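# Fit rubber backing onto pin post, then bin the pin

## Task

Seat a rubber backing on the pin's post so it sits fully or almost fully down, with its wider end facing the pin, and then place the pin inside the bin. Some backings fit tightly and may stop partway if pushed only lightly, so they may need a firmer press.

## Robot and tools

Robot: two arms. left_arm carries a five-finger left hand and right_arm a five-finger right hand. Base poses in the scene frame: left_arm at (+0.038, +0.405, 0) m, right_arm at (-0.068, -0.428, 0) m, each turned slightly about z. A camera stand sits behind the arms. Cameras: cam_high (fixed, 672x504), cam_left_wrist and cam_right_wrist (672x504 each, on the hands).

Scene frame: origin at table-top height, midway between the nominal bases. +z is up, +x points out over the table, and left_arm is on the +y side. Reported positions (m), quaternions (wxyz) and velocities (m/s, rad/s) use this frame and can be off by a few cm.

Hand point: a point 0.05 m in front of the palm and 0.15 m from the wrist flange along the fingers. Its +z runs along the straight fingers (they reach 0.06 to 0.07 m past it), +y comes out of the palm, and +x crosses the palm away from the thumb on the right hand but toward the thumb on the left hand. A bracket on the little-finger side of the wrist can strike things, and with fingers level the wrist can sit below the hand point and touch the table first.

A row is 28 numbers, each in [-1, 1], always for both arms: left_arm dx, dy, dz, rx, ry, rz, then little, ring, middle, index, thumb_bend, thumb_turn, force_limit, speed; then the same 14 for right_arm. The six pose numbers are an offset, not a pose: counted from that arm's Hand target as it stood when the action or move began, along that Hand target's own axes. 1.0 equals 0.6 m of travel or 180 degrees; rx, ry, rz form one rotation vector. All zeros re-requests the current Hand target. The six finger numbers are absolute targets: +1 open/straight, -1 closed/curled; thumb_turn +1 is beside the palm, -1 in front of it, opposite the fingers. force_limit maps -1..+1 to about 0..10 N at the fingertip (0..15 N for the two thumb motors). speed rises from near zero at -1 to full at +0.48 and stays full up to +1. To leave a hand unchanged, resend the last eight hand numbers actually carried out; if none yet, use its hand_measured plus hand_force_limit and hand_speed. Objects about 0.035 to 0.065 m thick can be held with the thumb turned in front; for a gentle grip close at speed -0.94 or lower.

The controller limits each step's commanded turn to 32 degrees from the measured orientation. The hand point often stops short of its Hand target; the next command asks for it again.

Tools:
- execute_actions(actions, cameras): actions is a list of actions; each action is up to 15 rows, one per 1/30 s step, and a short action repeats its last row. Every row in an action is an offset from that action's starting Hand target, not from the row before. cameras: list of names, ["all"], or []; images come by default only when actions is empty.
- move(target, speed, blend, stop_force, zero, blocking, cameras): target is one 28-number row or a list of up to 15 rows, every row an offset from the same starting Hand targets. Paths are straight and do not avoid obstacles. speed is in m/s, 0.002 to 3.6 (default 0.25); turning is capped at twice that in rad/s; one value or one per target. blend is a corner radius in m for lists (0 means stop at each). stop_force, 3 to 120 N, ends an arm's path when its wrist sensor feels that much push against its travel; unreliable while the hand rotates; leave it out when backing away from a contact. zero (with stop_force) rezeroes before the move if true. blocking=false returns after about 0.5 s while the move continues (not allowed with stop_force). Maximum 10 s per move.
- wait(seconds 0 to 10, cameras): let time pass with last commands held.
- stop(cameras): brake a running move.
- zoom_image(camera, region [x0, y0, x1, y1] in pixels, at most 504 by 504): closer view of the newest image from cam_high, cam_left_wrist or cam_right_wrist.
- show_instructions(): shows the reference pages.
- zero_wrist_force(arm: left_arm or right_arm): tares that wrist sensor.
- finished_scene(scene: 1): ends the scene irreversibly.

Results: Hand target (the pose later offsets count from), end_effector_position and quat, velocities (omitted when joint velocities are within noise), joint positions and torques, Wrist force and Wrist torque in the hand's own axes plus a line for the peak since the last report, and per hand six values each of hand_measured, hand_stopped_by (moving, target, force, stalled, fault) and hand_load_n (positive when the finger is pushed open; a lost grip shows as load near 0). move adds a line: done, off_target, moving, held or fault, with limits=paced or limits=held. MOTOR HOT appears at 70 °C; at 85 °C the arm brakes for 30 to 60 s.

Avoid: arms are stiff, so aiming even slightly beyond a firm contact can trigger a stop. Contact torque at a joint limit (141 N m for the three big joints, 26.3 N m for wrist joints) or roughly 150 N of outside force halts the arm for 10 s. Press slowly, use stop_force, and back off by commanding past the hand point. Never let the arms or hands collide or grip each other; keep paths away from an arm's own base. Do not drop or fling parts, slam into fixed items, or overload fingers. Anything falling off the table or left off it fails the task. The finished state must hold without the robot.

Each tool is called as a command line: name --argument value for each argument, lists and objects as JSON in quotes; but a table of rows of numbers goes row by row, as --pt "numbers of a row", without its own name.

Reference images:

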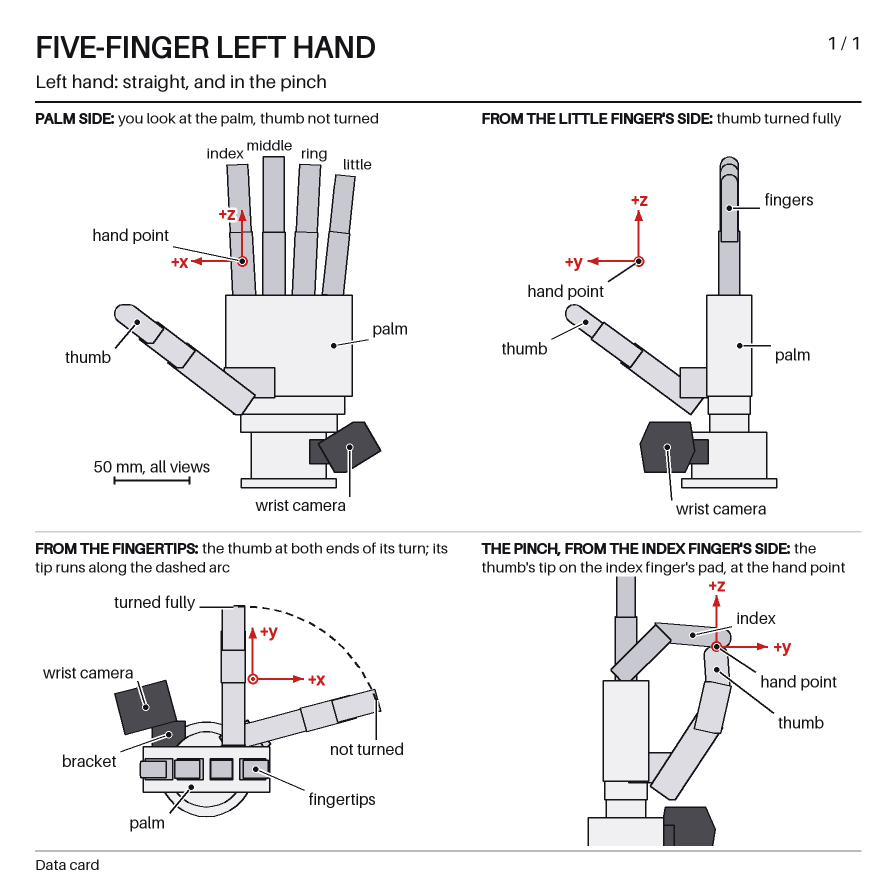

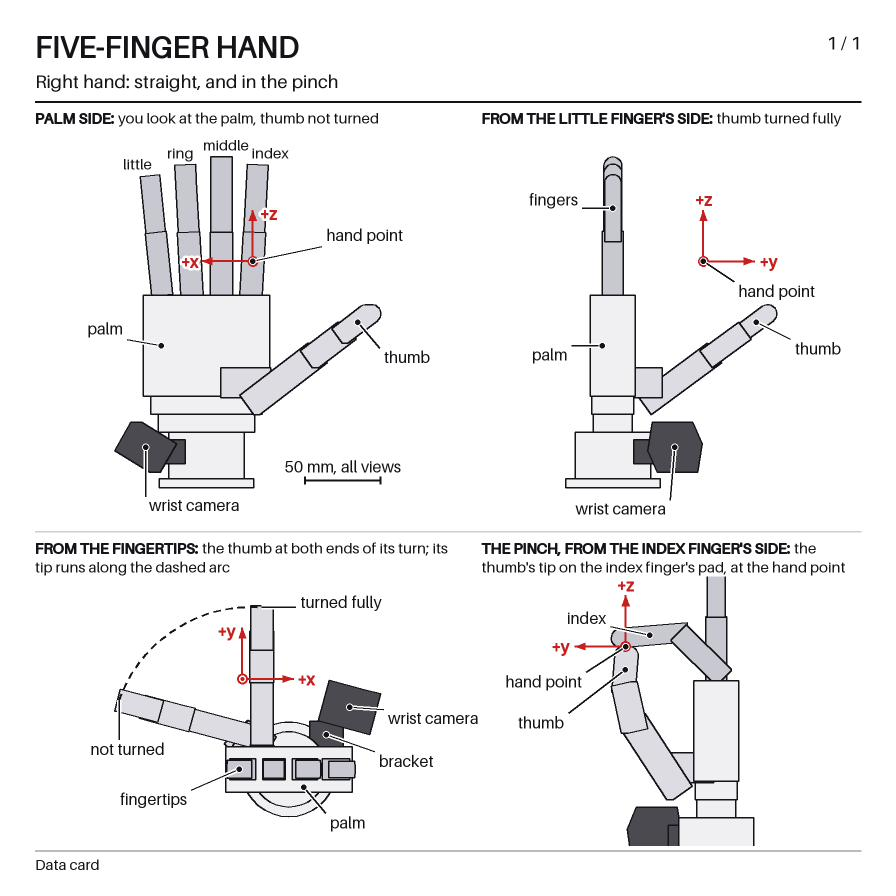

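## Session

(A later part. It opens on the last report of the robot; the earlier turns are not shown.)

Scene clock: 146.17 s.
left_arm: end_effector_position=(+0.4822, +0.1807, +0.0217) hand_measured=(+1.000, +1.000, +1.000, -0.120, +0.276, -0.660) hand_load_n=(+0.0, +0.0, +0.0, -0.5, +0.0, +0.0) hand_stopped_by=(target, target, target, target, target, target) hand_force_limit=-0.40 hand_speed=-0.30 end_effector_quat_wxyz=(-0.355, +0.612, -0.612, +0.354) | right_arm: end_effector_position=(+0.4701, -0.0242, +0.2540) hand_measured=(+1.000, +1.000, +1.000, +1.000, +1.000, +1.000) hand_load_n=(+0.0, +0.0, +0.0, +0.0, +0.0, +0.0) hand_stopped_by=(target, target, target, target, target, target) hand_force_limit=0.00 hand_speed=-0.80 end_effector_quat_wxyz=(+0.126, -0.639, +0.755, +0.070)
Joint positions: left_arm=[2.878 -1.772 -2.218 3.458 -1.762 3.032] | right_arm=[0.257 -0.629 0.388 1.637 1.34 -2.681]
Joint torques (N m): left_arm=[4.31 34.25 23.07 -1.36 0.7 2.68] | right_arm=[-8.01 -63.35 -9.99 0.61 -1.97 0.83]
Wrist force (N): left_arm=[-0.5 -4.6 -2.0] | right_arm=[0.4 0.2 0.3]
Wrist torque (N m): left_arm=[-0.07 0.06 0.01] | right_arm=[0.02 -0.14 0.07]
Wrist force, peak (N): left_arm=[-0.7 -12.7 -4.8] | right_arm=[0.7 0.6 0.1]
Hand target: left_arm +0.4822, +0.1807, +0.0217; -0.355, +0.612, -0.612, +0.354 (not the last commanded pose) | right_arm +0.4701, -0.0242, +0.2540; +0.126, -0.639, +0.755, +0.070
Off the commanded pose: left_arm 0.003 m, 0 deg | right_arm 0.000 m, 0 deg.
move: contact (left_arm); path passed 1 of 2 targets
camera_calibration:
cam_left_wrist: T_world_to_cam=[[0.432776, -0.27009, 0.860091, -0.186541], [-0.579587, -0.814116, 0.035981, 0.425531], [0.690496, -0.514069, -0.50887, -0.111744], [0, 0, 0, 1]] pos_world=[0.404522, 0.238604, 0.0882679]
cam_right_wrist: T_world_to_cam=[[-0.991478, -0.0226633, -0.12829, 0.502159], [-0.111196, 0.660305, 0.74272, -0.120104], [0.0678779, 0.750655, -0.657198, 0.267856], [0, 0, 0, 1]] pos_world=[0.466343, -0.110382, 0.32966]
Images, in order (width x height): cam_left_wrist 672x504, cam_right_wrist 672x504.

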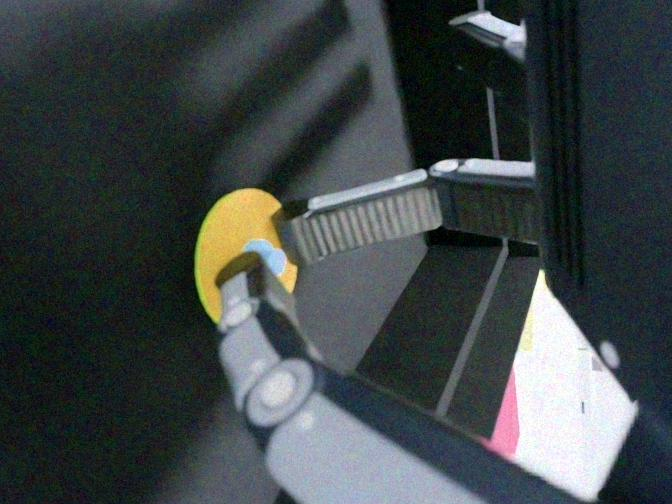

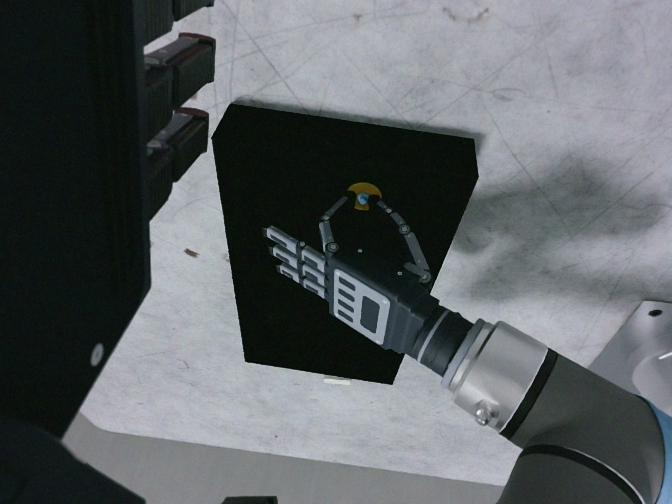

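execute_actions --actions '[[[0,0,0,0,0,0,1,1,1,-0.165,0.235,-0.66,-0.6,-0.8,0,0,0,0,0,0,1,1,1,1,1,1,0,-0.8]]]'

move --target '[0,0.00577,0.00333,0,0,0,1,1,1,-0.165,0.235,-0.66,-0.6,-0.8,0,0,0,0,0,0,1,1,1,1,1,1,0,-0.8]' --speed 0.004 --stop_force 3 --cameras '["cam_left_wrist","cam_right_wrist"]'

zoom_image --camera "cam_right_wrist" --region '[330, 170, 400, 230]'

zoom_image --camera "cam_left_wrist" --region '[160, 140, 360, 320]'

Scene clock: 147.40 s.
left_arm: end_effector_position=(+0.4822, +0.1807, +0.0217) hand_measured=(+1.000, +1.000, +1.000, -0.164, +0.236, -0.660) hand_load_n=(+0.0, +0.0, +0.0, +0.0, +0.0, +0.0) hand_stopped_by=(target, target, target, target, target, target) hand_force_limit=-0.60 hand_speed=-0.80 end_effector_quat_wxyz=(-0.355, +0.612, -0.612, +0.354) | right_arm: end_effector_position=(+0.4701, -0.0242, +0.2540) hand_measured=(+1.000, +1.000, +1.000, +1.000, +1.000, +1.000) hand_load_n=(+0.0, +0.0, +0.0, +0.0, +0.0, +0.0) hand_stopped_by=(target, target, target, target, target, target) hand_force_limit=0.00 hand_speed=-0.80 end_effector_quat_wxyz=(+0.126, -0.639, +0.755, +0.070)
Joint positions: left_arm=[2.878 -1.772 -2.218 3.458 -1.762 3.032] | right_arm=[0.257 -0.629 0.388 1.637 1.34 -2.681]
Joint torques (N m): left_arm=[-0.33 33.29 21.7 -0.23 0.57 2.63] | right_arm=[-7.15 -63.08 -9.46 0.67 -1.87 0.62]
Wrist force (N): left_arm=[-0.6 -0.4 -0.6] | right_arm=[0.3 0.4 0.1]
Wrist torque (N m): left_arm=[0.01 0.04 -0.02] | right_arm=[0.05 -0.11 0.06]
Wrist force, peak (N): left_arm=[-0.5 -4.6 -2.2] | right_arm=[0.7 0.3 -0.1]
Hand target: left_arm +0.4822, +0.1807, +0.0217; -0.355, +0.612, -0.612, +0.354 | right_arm +0.4701, -0.0242, +0.2540; +0.126, -0.639, +0.755, +0.070
Off the commanded pose: left_arm 0.000 m, 0 deg | right_arm 0.000 m, 0 deg.

Scene clock: 149.13 s.
left_arm: end_effector_position=(+0.4822, +0.1806, +0.0208) hand_measured=(+1.000, +1.000, +1.000, -0.164, +0.236, -0.660) hand_load_n=(+0.0, +0.0, +0.0, -0.5, +0.0, +0.0) hand_stopped_by=(target, target, target, target, target, target) hand_force_limit=-0.60 hand_speed=-0.80 end_effector_quat_wxyz=(-0.355, +0.612, -0.612, +0.354) | right_arm: end_effector_position=(+0.4701, -0.0242, +0.2540) hand_measured=(+1.000, +1.000, +1.000, +1.000, +1.000, +1.000) hand_load_n=(+0.0, +0.0, +0.0, +0.0, +0.0, +0.0) hand_stopped_by=(target, target, target, target, target, target) hand_force_limit=0.00 hand_speed=-0.80 end_effector_quat_wxyz=(+0.126, -0.639, +0.755, +0.070)
Joint positions: left_arm=[2.878 -1.774 -2.219 3.461 -1.762 3.032] | right_arm=[0.257 -0.629 0.388 1.637 1.34 -2.681]
Joint torques (N m): left_arm=[-1.13 33.45 22.15 -1.59 0.7 2.59] | right_arm=[-7.37 -63 -9.44 0.65 -1.96 0.92]
Wrist force (N): left_arm=[-0.5 -5.1 -1.9] | right_arm=[0.3 0.4 0.0]
Wrist torque (N m): left_arm=[-0.09 0.04 0.02] | right_arm=[0.05 -0.11 0.06]
Wrist force, peak (N): left_arm=[-0.4 -9.2 -3.0] | right_arm=[0.6 0.3 -0.3]
Hand target: left_arm +0.4823, +0.1806, +0.0208; -0.355, +0.612, -0.612, +0.354 (not the last commanded pose) | right_arm +0.4701, -0.0242, +0.2540; +0.126, -0.639, +0.755, +0.070
Off the commanded pose: left_arm 0.003 m, 0 deg | right_arm 0.000 m, 0 deg.
move: contact (left_arm)
camera_calibration:
cam_left_wrist: T_world_to_cam=[[0.432546, -0.270028, 0.860226, -0.185744], [-0.57955, -0.814147, 0.0358507, 0.425625], [0.69067, -0.514051, -0.508651, -0.112365], [0, 0, 0, 1]] pos_world=[0.404621, 0.238604, 0.0873679]
cam_right_wrist: T_world_to_cam=[[-0.991478, -0.0226633, -0.12829, 0.502159], [-0.111196, 0.660305, 0.74272, -0.120104], [0.0678779, 0.750655, -0.657198, 0.267856], [0, 0, 0, 1]] pos_world=[0.466343, -0.110382, 0.32966]
Images, in order (width x height): cam_left_wrist 672x504, cam_right_wrist 672x504.

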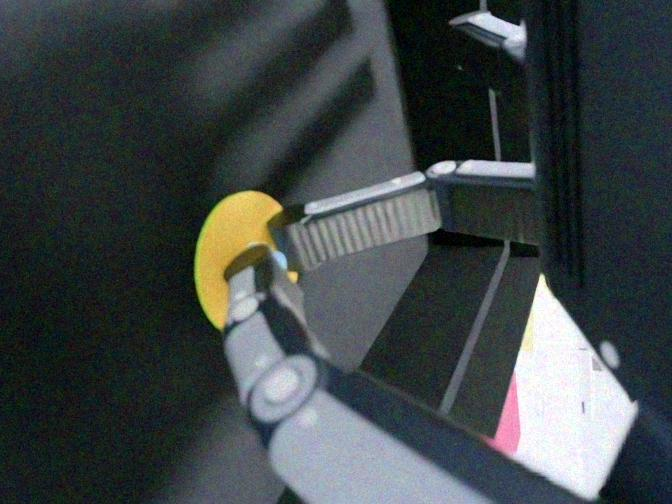

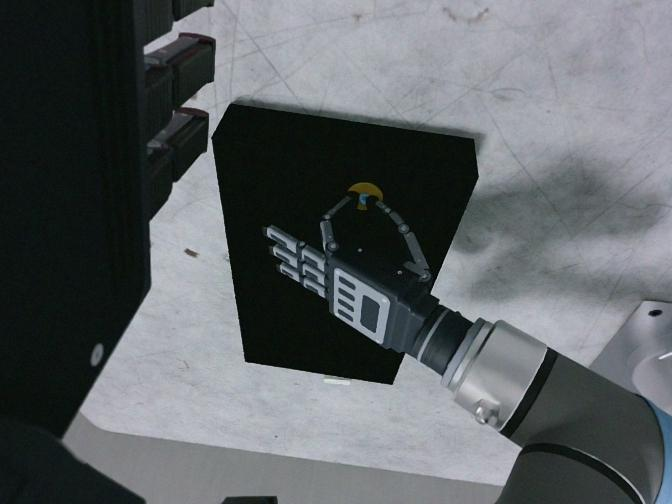

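Scaled by 7.200 from the camera's 672x504 image, which has a finer 960x720 frame.

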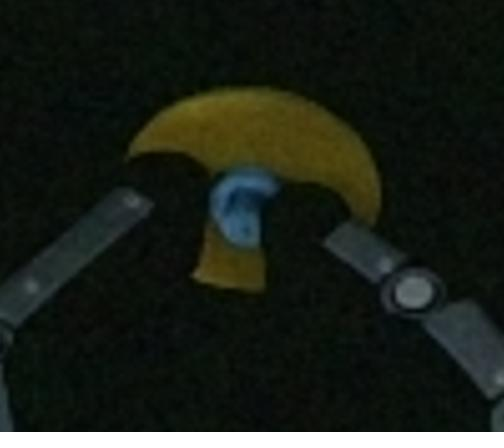

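Scaled by 2.520 from the camera's 672x504 image, which has a finer 960x720 frame.

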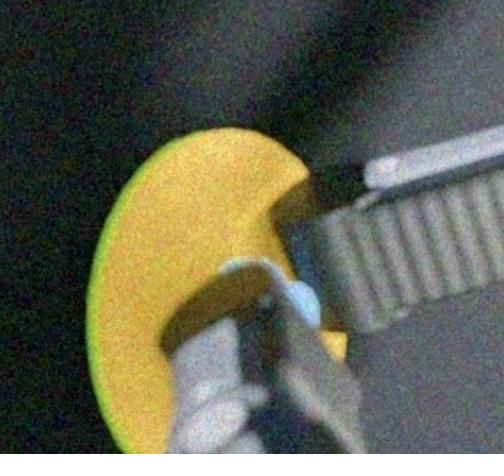

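execute_actions --actions '[[[0,0,0,0,0,0,1,1,1,-0.26,0.14,-0.66,-0.4,-0.8,0,0,0,0,0,0,1,1,1,1,1,1,0,-0.8]]]' --cameras '["cam_left_wrist","cam_right_wrist"]'

zoom_image --camera "cam_right_wrist" --region '[330, 170, 400, 230]'

zoom_image --camera "cam_left_wrist" --region '[160, 140, 360, 320]'

Scene clock: 150.17 s.
left_arm: end_effector_position=(+0.4822, +0.1806, +0.0208) hand_measured=(+1.000, +1.000, +1.000, -0.216, +0.202, -0.660) hand_load_n=(+0.0, -0.5, +0.0, +8.0, +4.5, -0.5) hand_stopped_by=(target, target, target, force, force, target) hand_force_limit=-0.40 hand_speed=-0.80 end_effector_quat_wxyz=(-0.355, +0.612, -0.612, +0.354) | right_arm: end_effector_position=(+0.4701, -0.0242, +0.2540) hand_measured=(+1.000, +1.000, +1.000, +1.000, +1.000, +1.000) hand_load_n=(+0.0, +0.0, +0.0, +0.0, +0.0, +0.0) hand_stopped_by=(target, target, target, target, target, target) hand_force_limit=0.00 hand_speed=-0.80 end_effector_quat_wxyz=(+0.126, -0.639, +0.755, +0.070)
Joint positions: left_arm=[2.878 -1.774 -2.219 3.461 -1.762 3.032] | right_arm=[0.257 -0.629 0.388 1.637 1.34 -2.681]
Joint torques (N m): left_arm=[-0.09 33.47 21.51 0.83 0.76 2.62] | right_arm=[-7.48 -63.37 -10.03 0.58 -1.95 0.87]
Wrist force (N): left_arm=[-0.9 -0.5 -0.6] | right_arm=[0.2 0.3 -0.1]
Wrist torque (N m): left_arm=[-0.01 0.08 -0.04] | right_arm=[0.04 -0.09 0.05]
Wrist force, peak (N): left_arm=[-0.7 -5.2 -1.9] | right_arm=[0.5 0.7 0.0]
Hand target: left_arm +0.4823, +0.1806, +0.0208; -0.355, +0.612, -0.612, +0.354 | right_arm +0.4701, -0.0242, +0.2540; +0.126, -0.639, +0.755, +0.070
Off the commanded pose: left_arm 0.000 m, 0 deg | right_arm 0.000 m, 0 deg.
camera_calibration:
cam_left_wrist: T_world_to_cam=[[0.432577, -0.27005, 0.860204, -0.185749], [-0.57959, -0.814118, 0.0358805, 0.425632], [0.690618, -0.514086, -0.508687, -0.112332], [0, 0, 0, 1]] pos_world=[0.404621, 0.238604, 0.0873679]
cam_right_wrist: T_world_to_cam=[[-0.991478, -0.0226633, -0.12829, 0.502159], [-0.111196, 0.660305, 0.74272, -0.120104], [0.0678779, 0.750655, -0.657198, 0.267856], [0, 0, 0, 1]] pos_world=[0.466343, -0.110382, 0.32966]
Images, in order (width x height): cam_left_wrist 672x504, cam_right_wrist 672x504.

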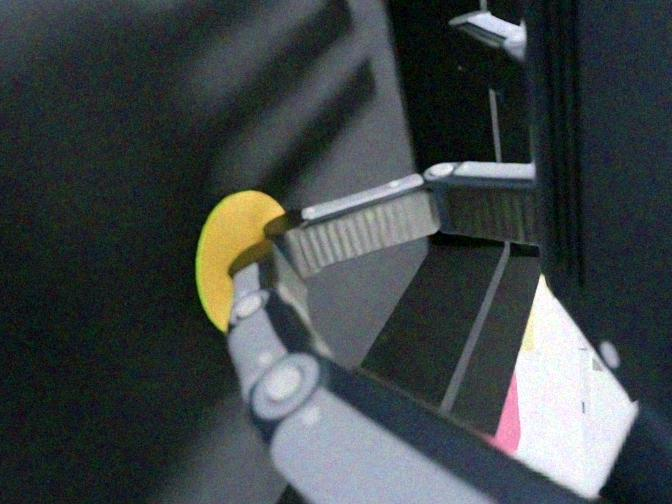

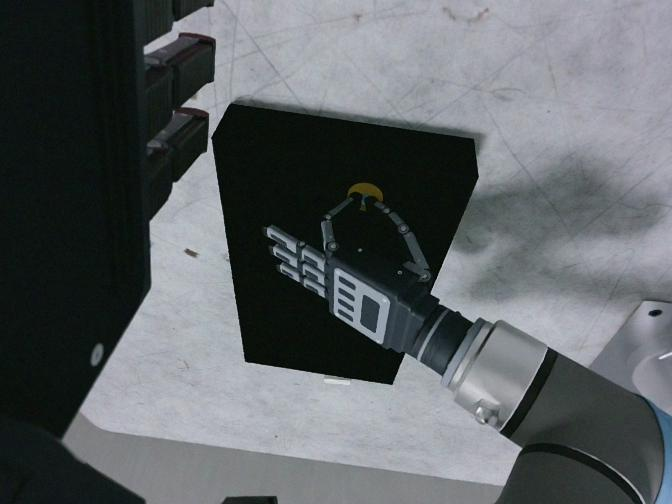

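Scaled by 7.200 from the camera's 672x504 image, which has a finer 960x720 frame.

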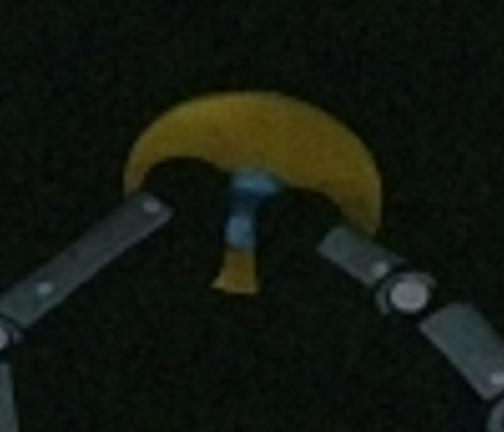

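Scaled by 2.520 from the camera's 672x504 image, which has a finer 960x720 frame.

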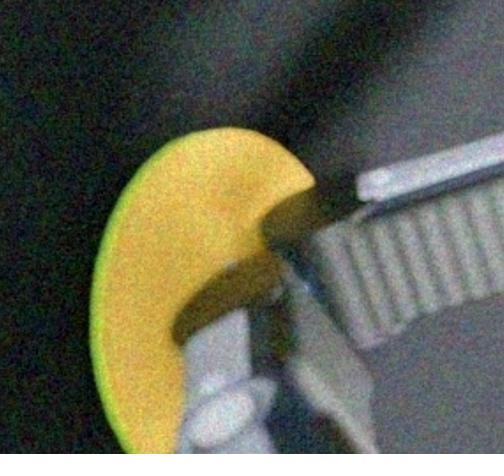

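move --target '[0,0.00433,0.0025,0,0,0,1,1,1,-0.26,0.14,-0.66,-0.4,-0.8,0,0,0,0,0,0,1,1,1,1,1,1,0,-0.8]' --speed 0.004 --stop_force 13 --cameras '["cam_right_wrist"]'

zoom_image --camera "cam_right_wrist" --region '[330, 170, 400, 230]'

Scene clock: 153.10 s.
left_arm: end_effector_position=(+0.4823, +0.1806, +0.0198) hand_measured=(+1.000, +1.000, +1.000, -0.216, +0.202, -0.660) hand_load_n=(+0.0, +0.0, +0.0, +6.0, +4.0, +0.0) hand_stopped_by=(target, target, target, force, force, target) hand_force_limit=-0.40 hand_speed=-0.80 end_effector_quat_wxyz=(-0.355, +0.612, -0.612, +0.354) | right_arm: end_effector_position=(+0.4701, -0.0242, +0.2540) hand_measured=(+1.000, +1.000, +1.000, +1.000, +1.000, +1.000) hand_load_n=(+0.0, +0.0, +0.0, +0.0, +0.0, +0.0) hand_stopped_by=(target, target, target, target, target, target) hand_force_limit=0.00 hand_speed=-0.80 end_effector_quat_wxyz=(+0.126, -0.639, +0.755, +0.070)
Joint positions: left_arm=[2.878 -1.777 -2.22 3.464 -1.762 3.032] | right_arm=[0.257 -0.629 0.388 1.637 1.34 -2.681]
Joint torques (N m): left_arm=[-0.35 29.67 19.51 -2.28 0.74 2.7] | right_arm=[-7.63 -63.25 -10.29 0.55 -1.82 0.86]
Wrist force (N): left_arm=[-1.0 -13.7 -7.5] | right_arm=[0.5 0.2 0.0]
Wrist torque (N m): left_arm=[-0.33 0.08 0.04] | right_arm=[0.02 -0.15 0.07]
Wrist force, peak (N): left_arm=[-1.0 -18.2 -9.0] | right_arm=[0.5 0.5 0.0]
Hand target: left_arm +0.4823, +0.1806, +0.0198; -0.355, +0.612, -0.612, +0.354 (not the last commanded pose) | right_arm +0.4701, -0.0242, +0.2540; +0.126, -0.639, +0.755, +0.070
Off the commanded pose: left_arm 0.002 m, 0 deg | right_arm 0.000 m, 0 deg.
move: contact (left_arm)
camera_calibration:
cam_right_wrist: T_world_to_cam=[[-0.991478, -0.0226633, -0.12829, 0.502159], [-0.111196, 0.660305, 0.74272, -0.120104], [0.0678779, 0.750655, -0.657198, 0.267856], [0, 0, 0, 1]] pos_world=[0.466343, -0.110382, 0.32966]
Images, in order (width x height): cam_right_wrist 672x504.

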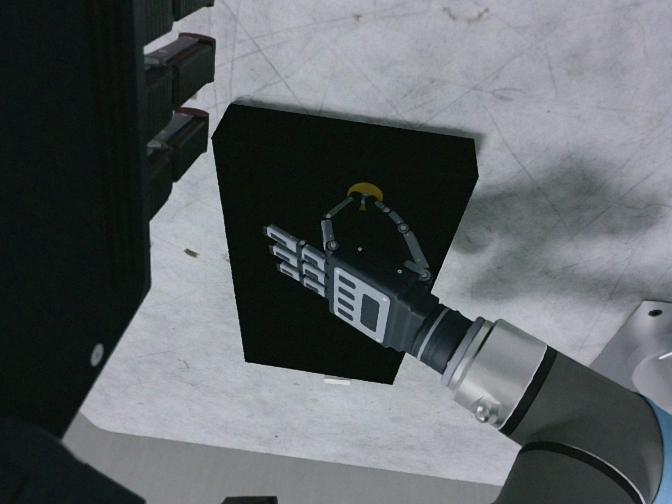

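Scaled by 7.200 from the camera's 672x504 image, which has a finer 960x720 frame.

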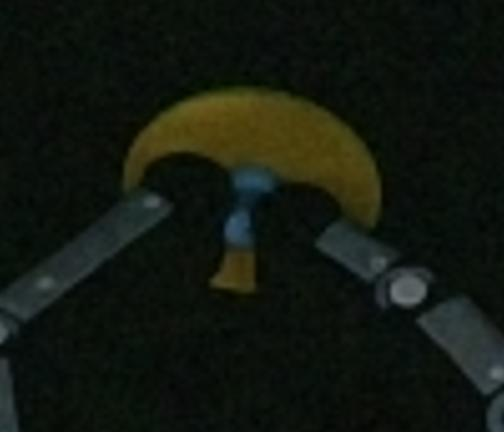

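move --target '[0,-0.0433,-0.025,0,0,0,1,1,1,-0.26,0.14,-0.66,-0.4,-0.8,0,0,0,0,0,0,1,1,1,1,1,1,0,-0.8]' --speed 0.04 --cameras '["cam_left_wrist","cam_right_wrist"]'

zoom_image --camera "cam_right_wrist" --region '[320, 170, 400, 240]'

zoom_image --camera "cam_left_wrist" --region '[140, 140, 360, 340]'

Scene clock: 155.43 s.
left_arm: end_effector_position=(+0.4823, +0.1806, +0.0496) hand_measured=(+1.000, +1.000, +1.000, -0.216, +0.202, -0.660) hand_load_n=(+0.0, -0.5, +0.0, +8.5, +4.0, +0.0) hand_stopped_by=(target, target, target, force, force, target) hand_force_limit=-0.40 hand_speed=-0.80 end_effector_quat_wxyz=(-0.355, +0.612, -0.612, +0.354) | right_arm: end_effector_position=(+0.4701, -0.0242, +0.2540) hand_measured=(+1.000, +1.000, +1.000, +1.000, +1.000, +1.000) hand_load_n=(+0.0, +0.0, +0.0, +0.0, +0.0, +0.0) hand_stopped_by=(target, target, target, target, target, target) hand_force_limit=0.00 hand_speed=-0.80 end_effector_quat_wxyz=(+0.126, -0.639, +0.755, +0.070)
Joint positions: left_arm=[2.878 -1.714 -2.19 3.371 -1.762 3.032] | right_arm=[0.257 -0.629 0.388 1.637 1.34 -2.681]
Joint torques (N m): left_arm=[-6.87 33.72 26.05 -1.03 -1.14 -2.03] | right_arm=[-7.96 -62.19 -9.24 0.52 -1.88 0.85]
Wrist force (N): left_arm=[-0.5 -0.4 -0.5] | right_arm=[0.2 0.2 0.0]
Wrist torque (N m): left_arm=[-0.01 0.02 -0.01] | right_arm=[0.02 -0.10 0.05]
Wrist force, peak (N): left_arm=[-0.8 -13.9 -7.7] | right_arm=[0.5 0.7 0.0]
Hand target: left_arm +0.4823, +0.1806, +0.0498; -0.355, +0.612, -0.612, +0.354 | right_arm +0.4701, -0.0242, +0.2540; +0.126, -0.639, +0.755, +0.070
Off the commanded pose: left_arm 0.000 m, 0 deg | right_arm 0.000 m, 0 deg.
move: done
camera_calibration:
cam_left_wrist: T_world_to_cam=[[0.432304, -0.27001, 0.860353, -0.210466], [-0.579628, -0.814096, 0.035755, 0.424542], [0.690756, -0.514142, -0.508442, -0.0978047], [0, 0, 0, 1]] pos_world=[0.404621, 0.238505, 0.116168]
cam_right_wrist: T_world_to_cam=[[-0.991478, -0.0226633, -0.12829, 0.502159], [-0.111196, 0.660305, 0.74272, -0.120104], [0.0678779, 0.750655, -0.657198, 0.267856], [0, 0, 0, 1]] pos_world=[0.466343, -0.110382, 0.32966]
Images, in order (width x height): cam_left_wrist 672x504, cam_right_wrist 672x504.

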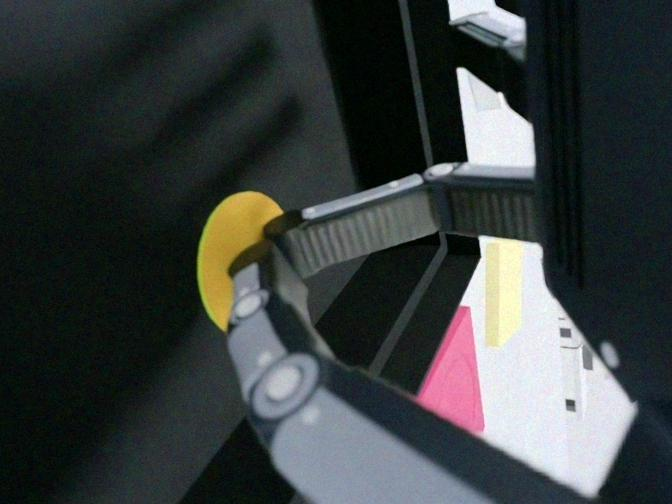

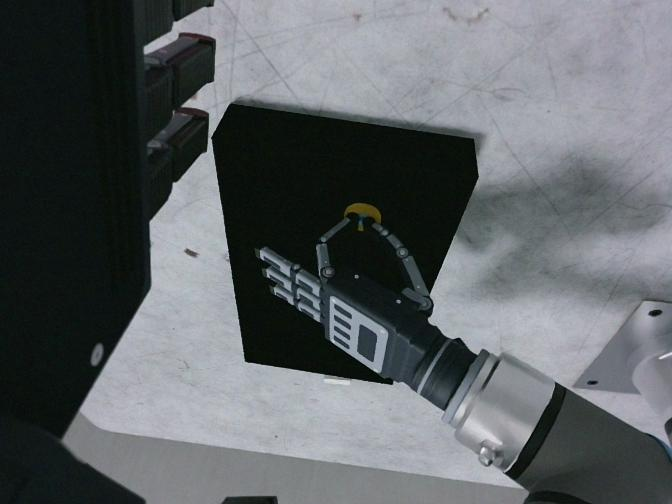

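Scaled by 6.300 from the camera's 672x504 image, which has a finer 960x720 frame.

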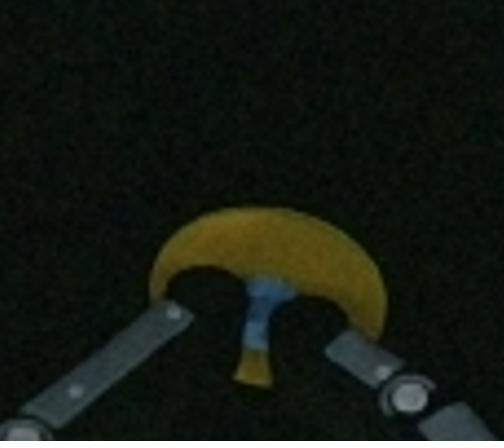

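Scaled by 2.291 from the camera's 672x504 image, which has a finer 960x720 frame.

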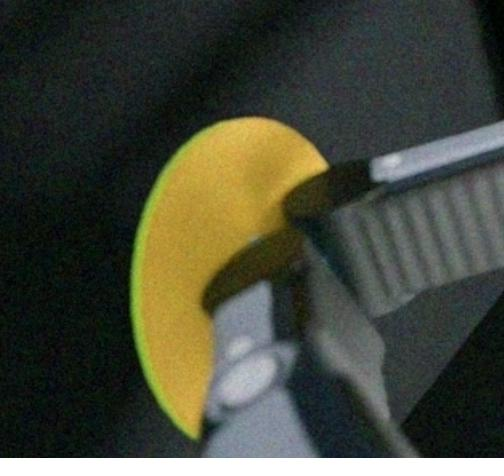

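move --target '[0,-0.0722,-0.0417,0,0,0,1,1,1,-0.26,0.14,-0.66,-0.4,-0.8,0.0653,0.0128,0.2231,0,0,0,1,1,1,1,1,1,0,-0.8]' --speed 0.1 --cameras '["cam_left_wrist","cam_right_wrist"]'

zoom_image --camera "cam_right_wrist" --region '[290, 410, 370, 480]'

Scene clock: 158.20 s.
left_arm: end_effector_position=(+0.4822, +0.1805, +0.0997) hand_measured=(+1.000, +1.000, +1.000, -0.216, +0.202, -0.660) hand_load_n=(+0.0, +0.0, +0.0, +8.5, +4.0, -0.5) hand_stopped_by=(target, target, target, force, force, target) hand_force_limit=-0.40 hand_speed=-0.80 end_effector_quat_wxyz=(-0.355, +0.612, -0.612, +0.354) | right_arm: end_effector_position=(+0.4701, -0.0245, +0.1145) hand_measured=(+1.000, +1.000, +1.000, +1.000, +1.000, +1.000) hand_load_n=(+0.0, +0.0, +0.0, +0.0, +0.0, +0.0) hand_stopped_by=(target, target, target, target, target, target) hand_force_limit=0.00 hand_speed=-0.80 end_effector_quat_wxyz=(+0.126, -0.639, +0.755, +0.070) end_effector_velocity=(+0.000, +0.000, -0.002) end_effector_angular_velocity=(+0.000, -0.002, +0.000)
Joint positions: left_arm=[2.878 -1.624 -2.127 3.218 -1.762 3.031] | right_arm=[0.257 -0.658 0.801 1.254 1.34 -2.681]
Joint velocities: left_arm=[within noise] | right_arm=[0 0.001 0.003 -0.005 0 0]
Joint torques (N m): left_arm=[-7.28 32.01 27.63 -1.17 -1.33 -2.08] | right_arm=[-6.68 -40.01 -9.15 0.49 -1.96 1.38]
Wrist force (N): left_arm=[-0.7 -0.5 -0.2] | right_arm=[0.2 0.4 -0.1]
Wrist torque (N m): left_arm=[-0.05 0.07 -0.02] | right_arm=[0.07 -0.08 -0.11]
Wrist force, peak (N): left_arm=[-0.8 -0.7 -0.7] | right_arm=[0.5 0.2 0.5]
Hand target: left_arm +0.4822, +0.1805, +0.0998; -0.355, +0.612, -0.612, +0.354 | right_arm +0.4701, -0.0245, +0.1143; +0.126, -0.639, +0.755, +0.070
Off the commanded pose: left_arm 0.000 m, 0 deg | right_arm 0.000 m, 0 deg.
move: done
camera_calibration:
cam_left_wrist: T_world_to_cam=[[0.432304, -0.27001, 0.860353, -0.253527], [-0.579628, -0.814096, 0.035755, 0.422693], [0.690756, -0.514142, -0.508442, -0.0722626], [0, 0, 0, 1]] pos_world=[0.404521, 0.238505, 0.166268]
cam_right_wrist: T_world_to_cam=[[-0.991495, -0.0226724, -0.128151, 0.484239], [-0.111098, 0.660299, 0.74274, -0.0164128], [0.0677782, 0.750661, -0.657202, 0.176375], [0, 0, 0, 1]] pos_world=[0.466342, -0.110582, 0.19016]
Images, in order (width x height): cam_left_wrist 672x504, cam_right_wrist 672x504.

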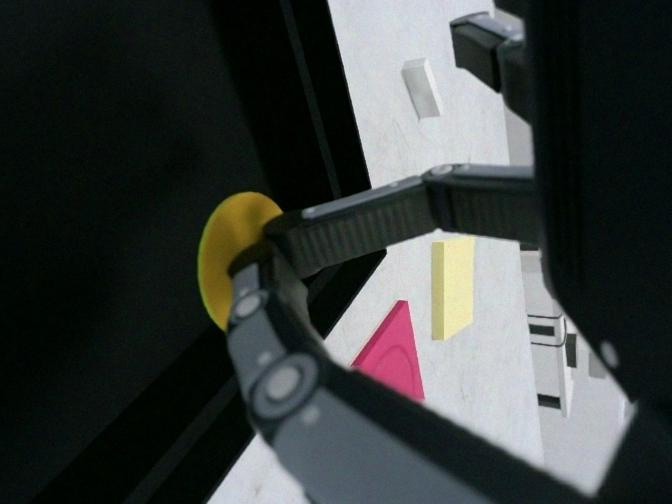

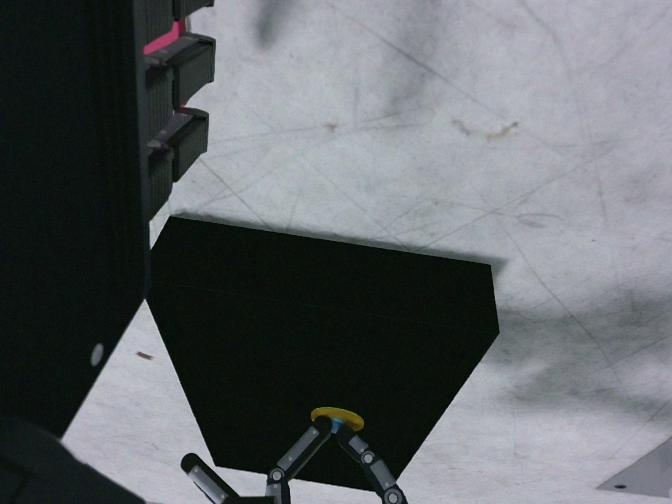

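Scaled by 6.300 from the camera's 672x504 image, which has a finer 960x720 frame.

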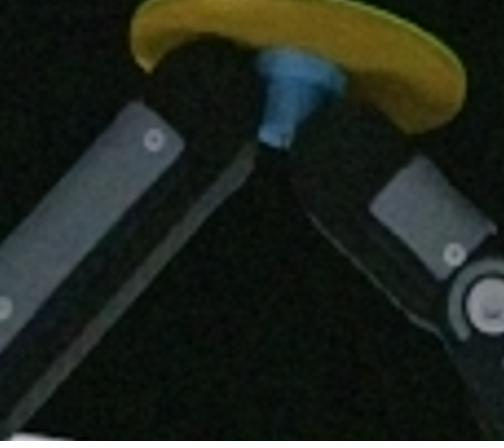

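Excellent view. Zoom closer.

zoom_image --camera "cam_right_wrist" --region '[305, 400, 371, 446]'

Scaled by 7.636 from the camera's 672x504 image, which has a finer 960x720 frame.

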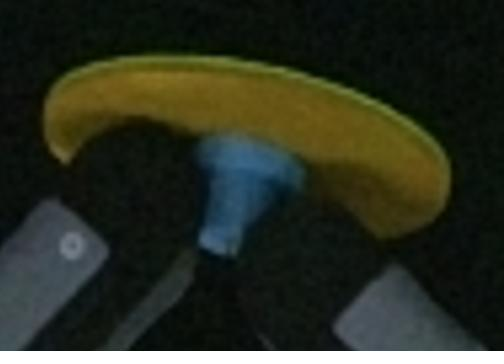

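move --target '[0,-0.065,-0.0375,0,0,0,1,1,1,-0.26,0.14,-0.66,-0.4,-0.8,-0.0655,0.0078,-0.0225,-0.021,-0.1364,0.0139,1,1,1,1,1,1,0,-0.8]' --speed 0.1 --cameras '["cam_right_wrist"]'

Scene clock: 162.80 s.
left_arm: end_effector_position=(+0.4821, +0.1805, +0.1448) hand_measured=(+1.000, +1.000, +1.000, -0.216, +0.202, -0.660) hand_load_n=(-0.5, +0.0, +0.0, +8.5, +4.5, +0.0) hand_stopped_by=(target, target, target, force, force, target) hand_force_limit=-0.40 hand_speed=-0.80 end_effector_quat_wxyz=(-0.355, +0.612, -0.612, +0.354) | right_arm: end_effector_position=(+0.4700, +0.0100, +0.1379) hand_measured=(+1.000, +1.000, +1.000, +1.000, +1.000, +1.000) hand_load_n=(+0.0, +0.0, +0.0, +0.0, +0.0, -0.5) hand_stopped_by=(target, target, target, target, target, target) hand_force_limit=0.00 hand_speed=-0.80 end_effector_quat_wxyz=(+0.261, -0.597, +0.723, +0.231)
Joint positions: left_arm=[2.878 -1.561 -2.057 3.086 -1.762 3.031] | right_arm=[0.17 -0.715 0.993 1.012 0.908 -2.667]
Joint torques (N m): left_arm=[-10.08 31.58 29.82 -0.95 -1.47 -2.52] | right_arm=[-7.05 -62.26 -8.66 0.14 -2.53 1.32]
Wrist force (N): left_arm=[-0.8 -0.5 -0.5] | right_arm=[-1.1 0.9 -0.1]
Wrist torque (N m): left_arm=[-0.04 0.08 -0.01] | right_arm=[0.15 -0.03 -0.05]
Wrist force, peak (N): left_arm=[-1.0 -0.7 -0.6] | right_arm=[-1.2 0.7 0.1]
Hand target: left_arm +0.4821, +0.1805, +0.1448; -0.355, +0.612, -0.612, +0.354 | right_arm +0.4700, +0.0100, +0.1379; +0.261, -0.597, +0.722, +0.231
Off the commanded pose: left_arm 0.000 m, 0 deg | right_arm 0.000 m, 0 deg.
move: done
camera_calibration:
cam_right_wrist: T_world_to_cam=[[-0.991499, 0.0332656, -0.125791, 0.487226], [-0.111191, 0.28548, 0.951913, -0.0816706], [0.0675769, 0.957807, -0.279354, 0.111884], [0, 0, 0, 1]] pos_world=[0.466443, -0.100056, 0.170287]
Images, in order (width x height): cam_right_wrist 672x504.

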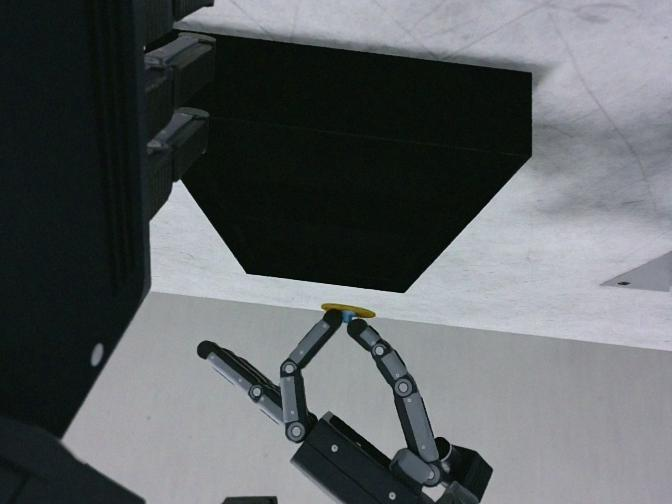

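zoom_image --camera "cam_right_wrist" --region '[312, 292, 384, 342]'

Scaled by 7.000 from the camera's 672x504 image, which has a finer 960x720 frame.

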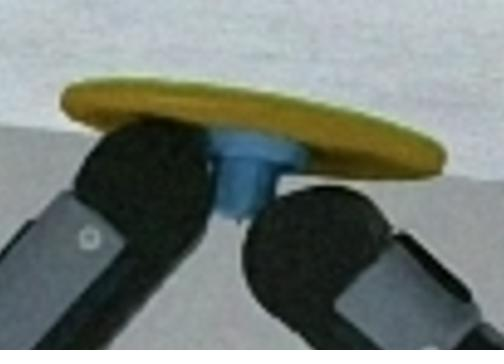

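zoom_image --camera "cam_right_wrist" --region '[332, 302, 364, 326]'

Scaled by 15.750 from the camera's 672x504 image, which has a finer 960x720 frame.

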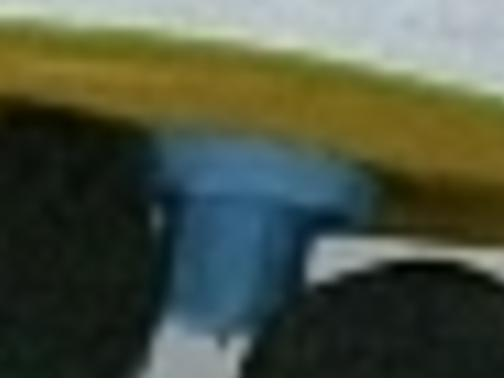

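move --target '[0,0.0289,0.0167,0,0.2165,0.125,1,1,1,-0.26,0.14,-0.66,-0.4,-0.8,0.6147,0.0058,-0.9967,0.021,0.1364,-0.0139,1,1,1,1,1,1,0,-0.8]' --speed 0.3 --cameras '["all"]'

Scene clock: 173.77 s.
left_arm: end_effector_position=(+0.4821, +0.1805, +0.1248) hand_measured=(+1.000, +1.000, +1.000, -0.216, +0.202, -0.660) hand_load_n=(+0.0, +0.0, +0.0, +8.5, +4.0, -0.5) hand_stopped_by=(target, target, target, force, force, target) hand_force_limit=-0.40 hand_speed=-0.80 end_effector_quat_wxyz=(+0.193, -0.331, +0.800, -0.462) | right_arm: end_effector_position=(+0.3508, -0.6491, +0.3499) hand_measured=(+1.000, +1.000, +1.000, +1.000, +1.000, +1.000) hand_load_n=(+0.0, +0.0, +0.0, +0.0, +0.0, +0.0) hand_stopped_by=(target, target, target, target, target, target) hand_force_limit=0.00 hand_speed=-0.80 end_effector_quat_wxyz=(+0.126, -0.639, +0.755, +0.070)
Joint positions: left_arm=[3.289 -1.703 -2.011 2.915 -0.771 3.779] | right_arm=[-0.891 -0.943 0.779 1.878 1.32 -3.867]
Joint torques (N m): left_arm=[9.98 9.18 27.57 -2.1 1.73 2.7] | right_arm=[-7.6 -32.1 -25.26 4.78 1.29 -1.35]
Wrist force (N): left_arm=[-0.8 -0.6 -0.4] | right_arm=[0.2 0.3 -0.4]
Wrist torque (N m): left_arm=[-0.06 0.07 -0.13] | right_arm=[0.04 -0.07 0.06]
Wrist force, peak (N): left_arm=[-1.1 -0.8 -0.4] | right_arm=[-1.5 0.7 0.8]
Hand target: left_arm +0.4821, +0.1805, +0.1248; +0.193, -0.331, +0.800, -0.462 | right_arm +0.3508, -0.6492, +0.3500; +0.126, -0.639, +0.755, +0.070
Off the commanded pose: left_arm 0.000 m, 0 deg | right_arm 0.000 m, 0 deg.
move: done
camera_calibration:
cam_left_wrist: T_world_to_cam=[[0.114981, -0.498118, 0.859452, -0.0807612], [-0.985487, -0.165967, 0.0356523, 0.500424], [0.124882, -0.851078, -0.509972, 0.274327], [0, 0, 0, 1]] pos_world=[0.468189, 0.276299, 0.191468]
cam_right_wrist: T_world_to_cam=[[-0.991471, -0.0225888, -0.128355, 0.382211], [-0.111195, 0.660313, 0.742713, 0.207908], [0.0679774, 0.75065, -0.657193, 0.808008], [0, 0, 0, 1]] pos_world=[0.347143, -0.735182, 0.42566]

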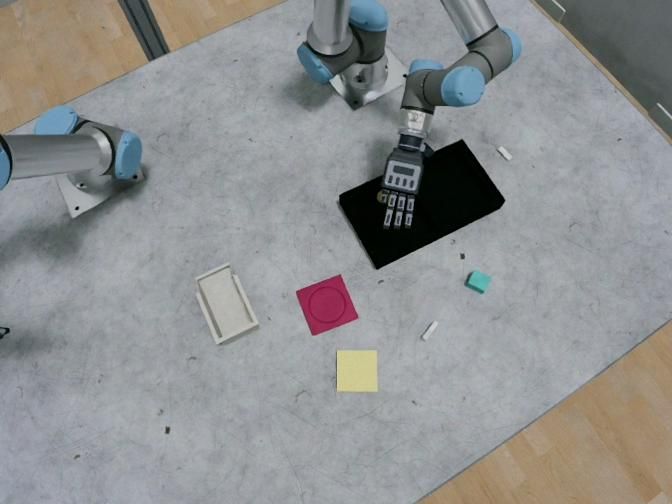

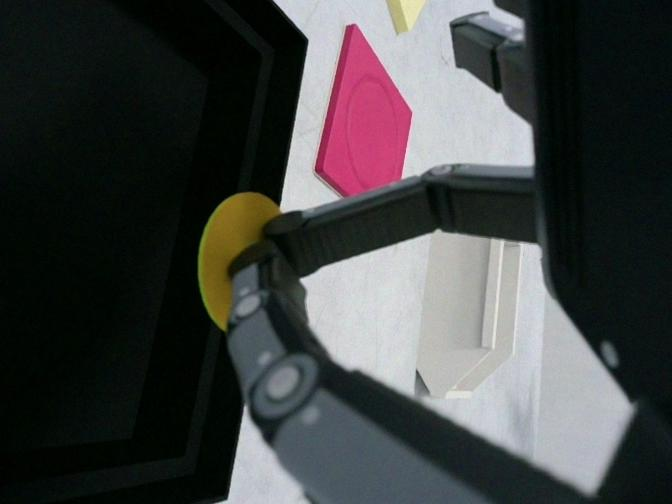

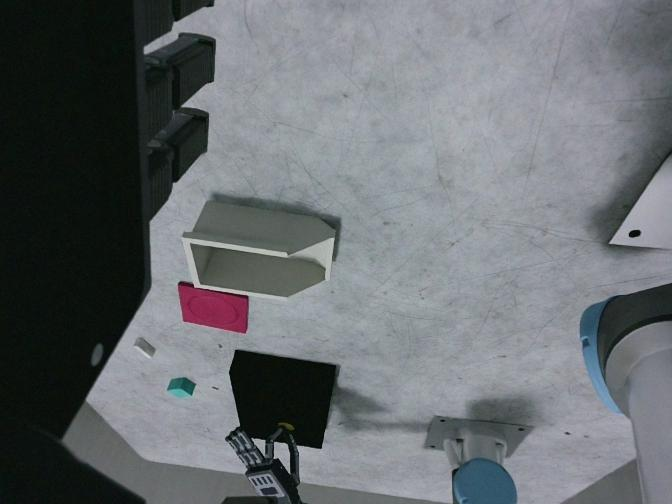

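zoom_image --camera "cam_right_wrist" --region '[160, 180, 360, 320]'

zoom_image --camera "cam_high" --region '[170, 240, 290, 360]'

zoom_image --camera "cam_left_wrist" --region '[400, 220, 560, 420]'

Scaled by 2.520 from the camera's 672x504 image, which has a finer 960x720 frame.

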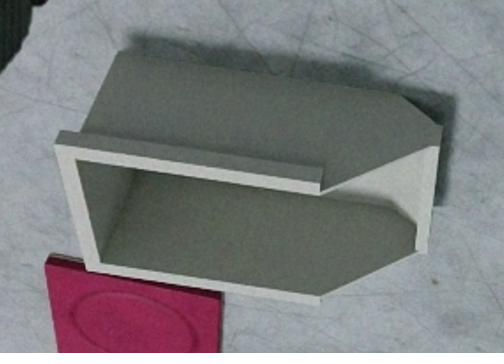

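Scaled by 4.200 from the camera's 672x504 image, which has a finer 960x720 frame.

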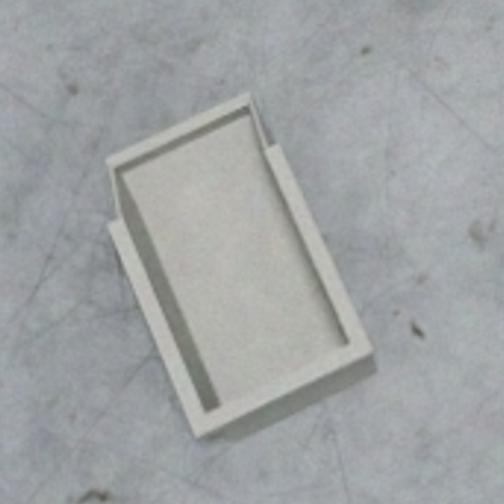

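Scaled by 2.520 from the camera's 672x504 image, which has a finer 960x720 frame.

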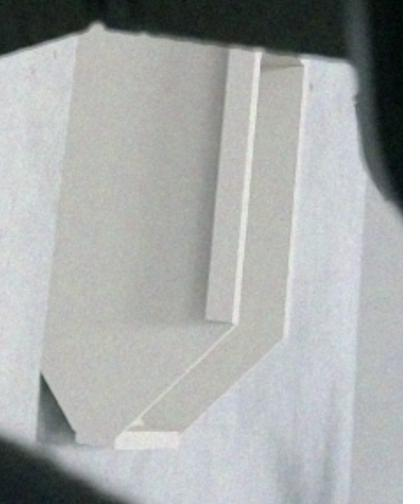

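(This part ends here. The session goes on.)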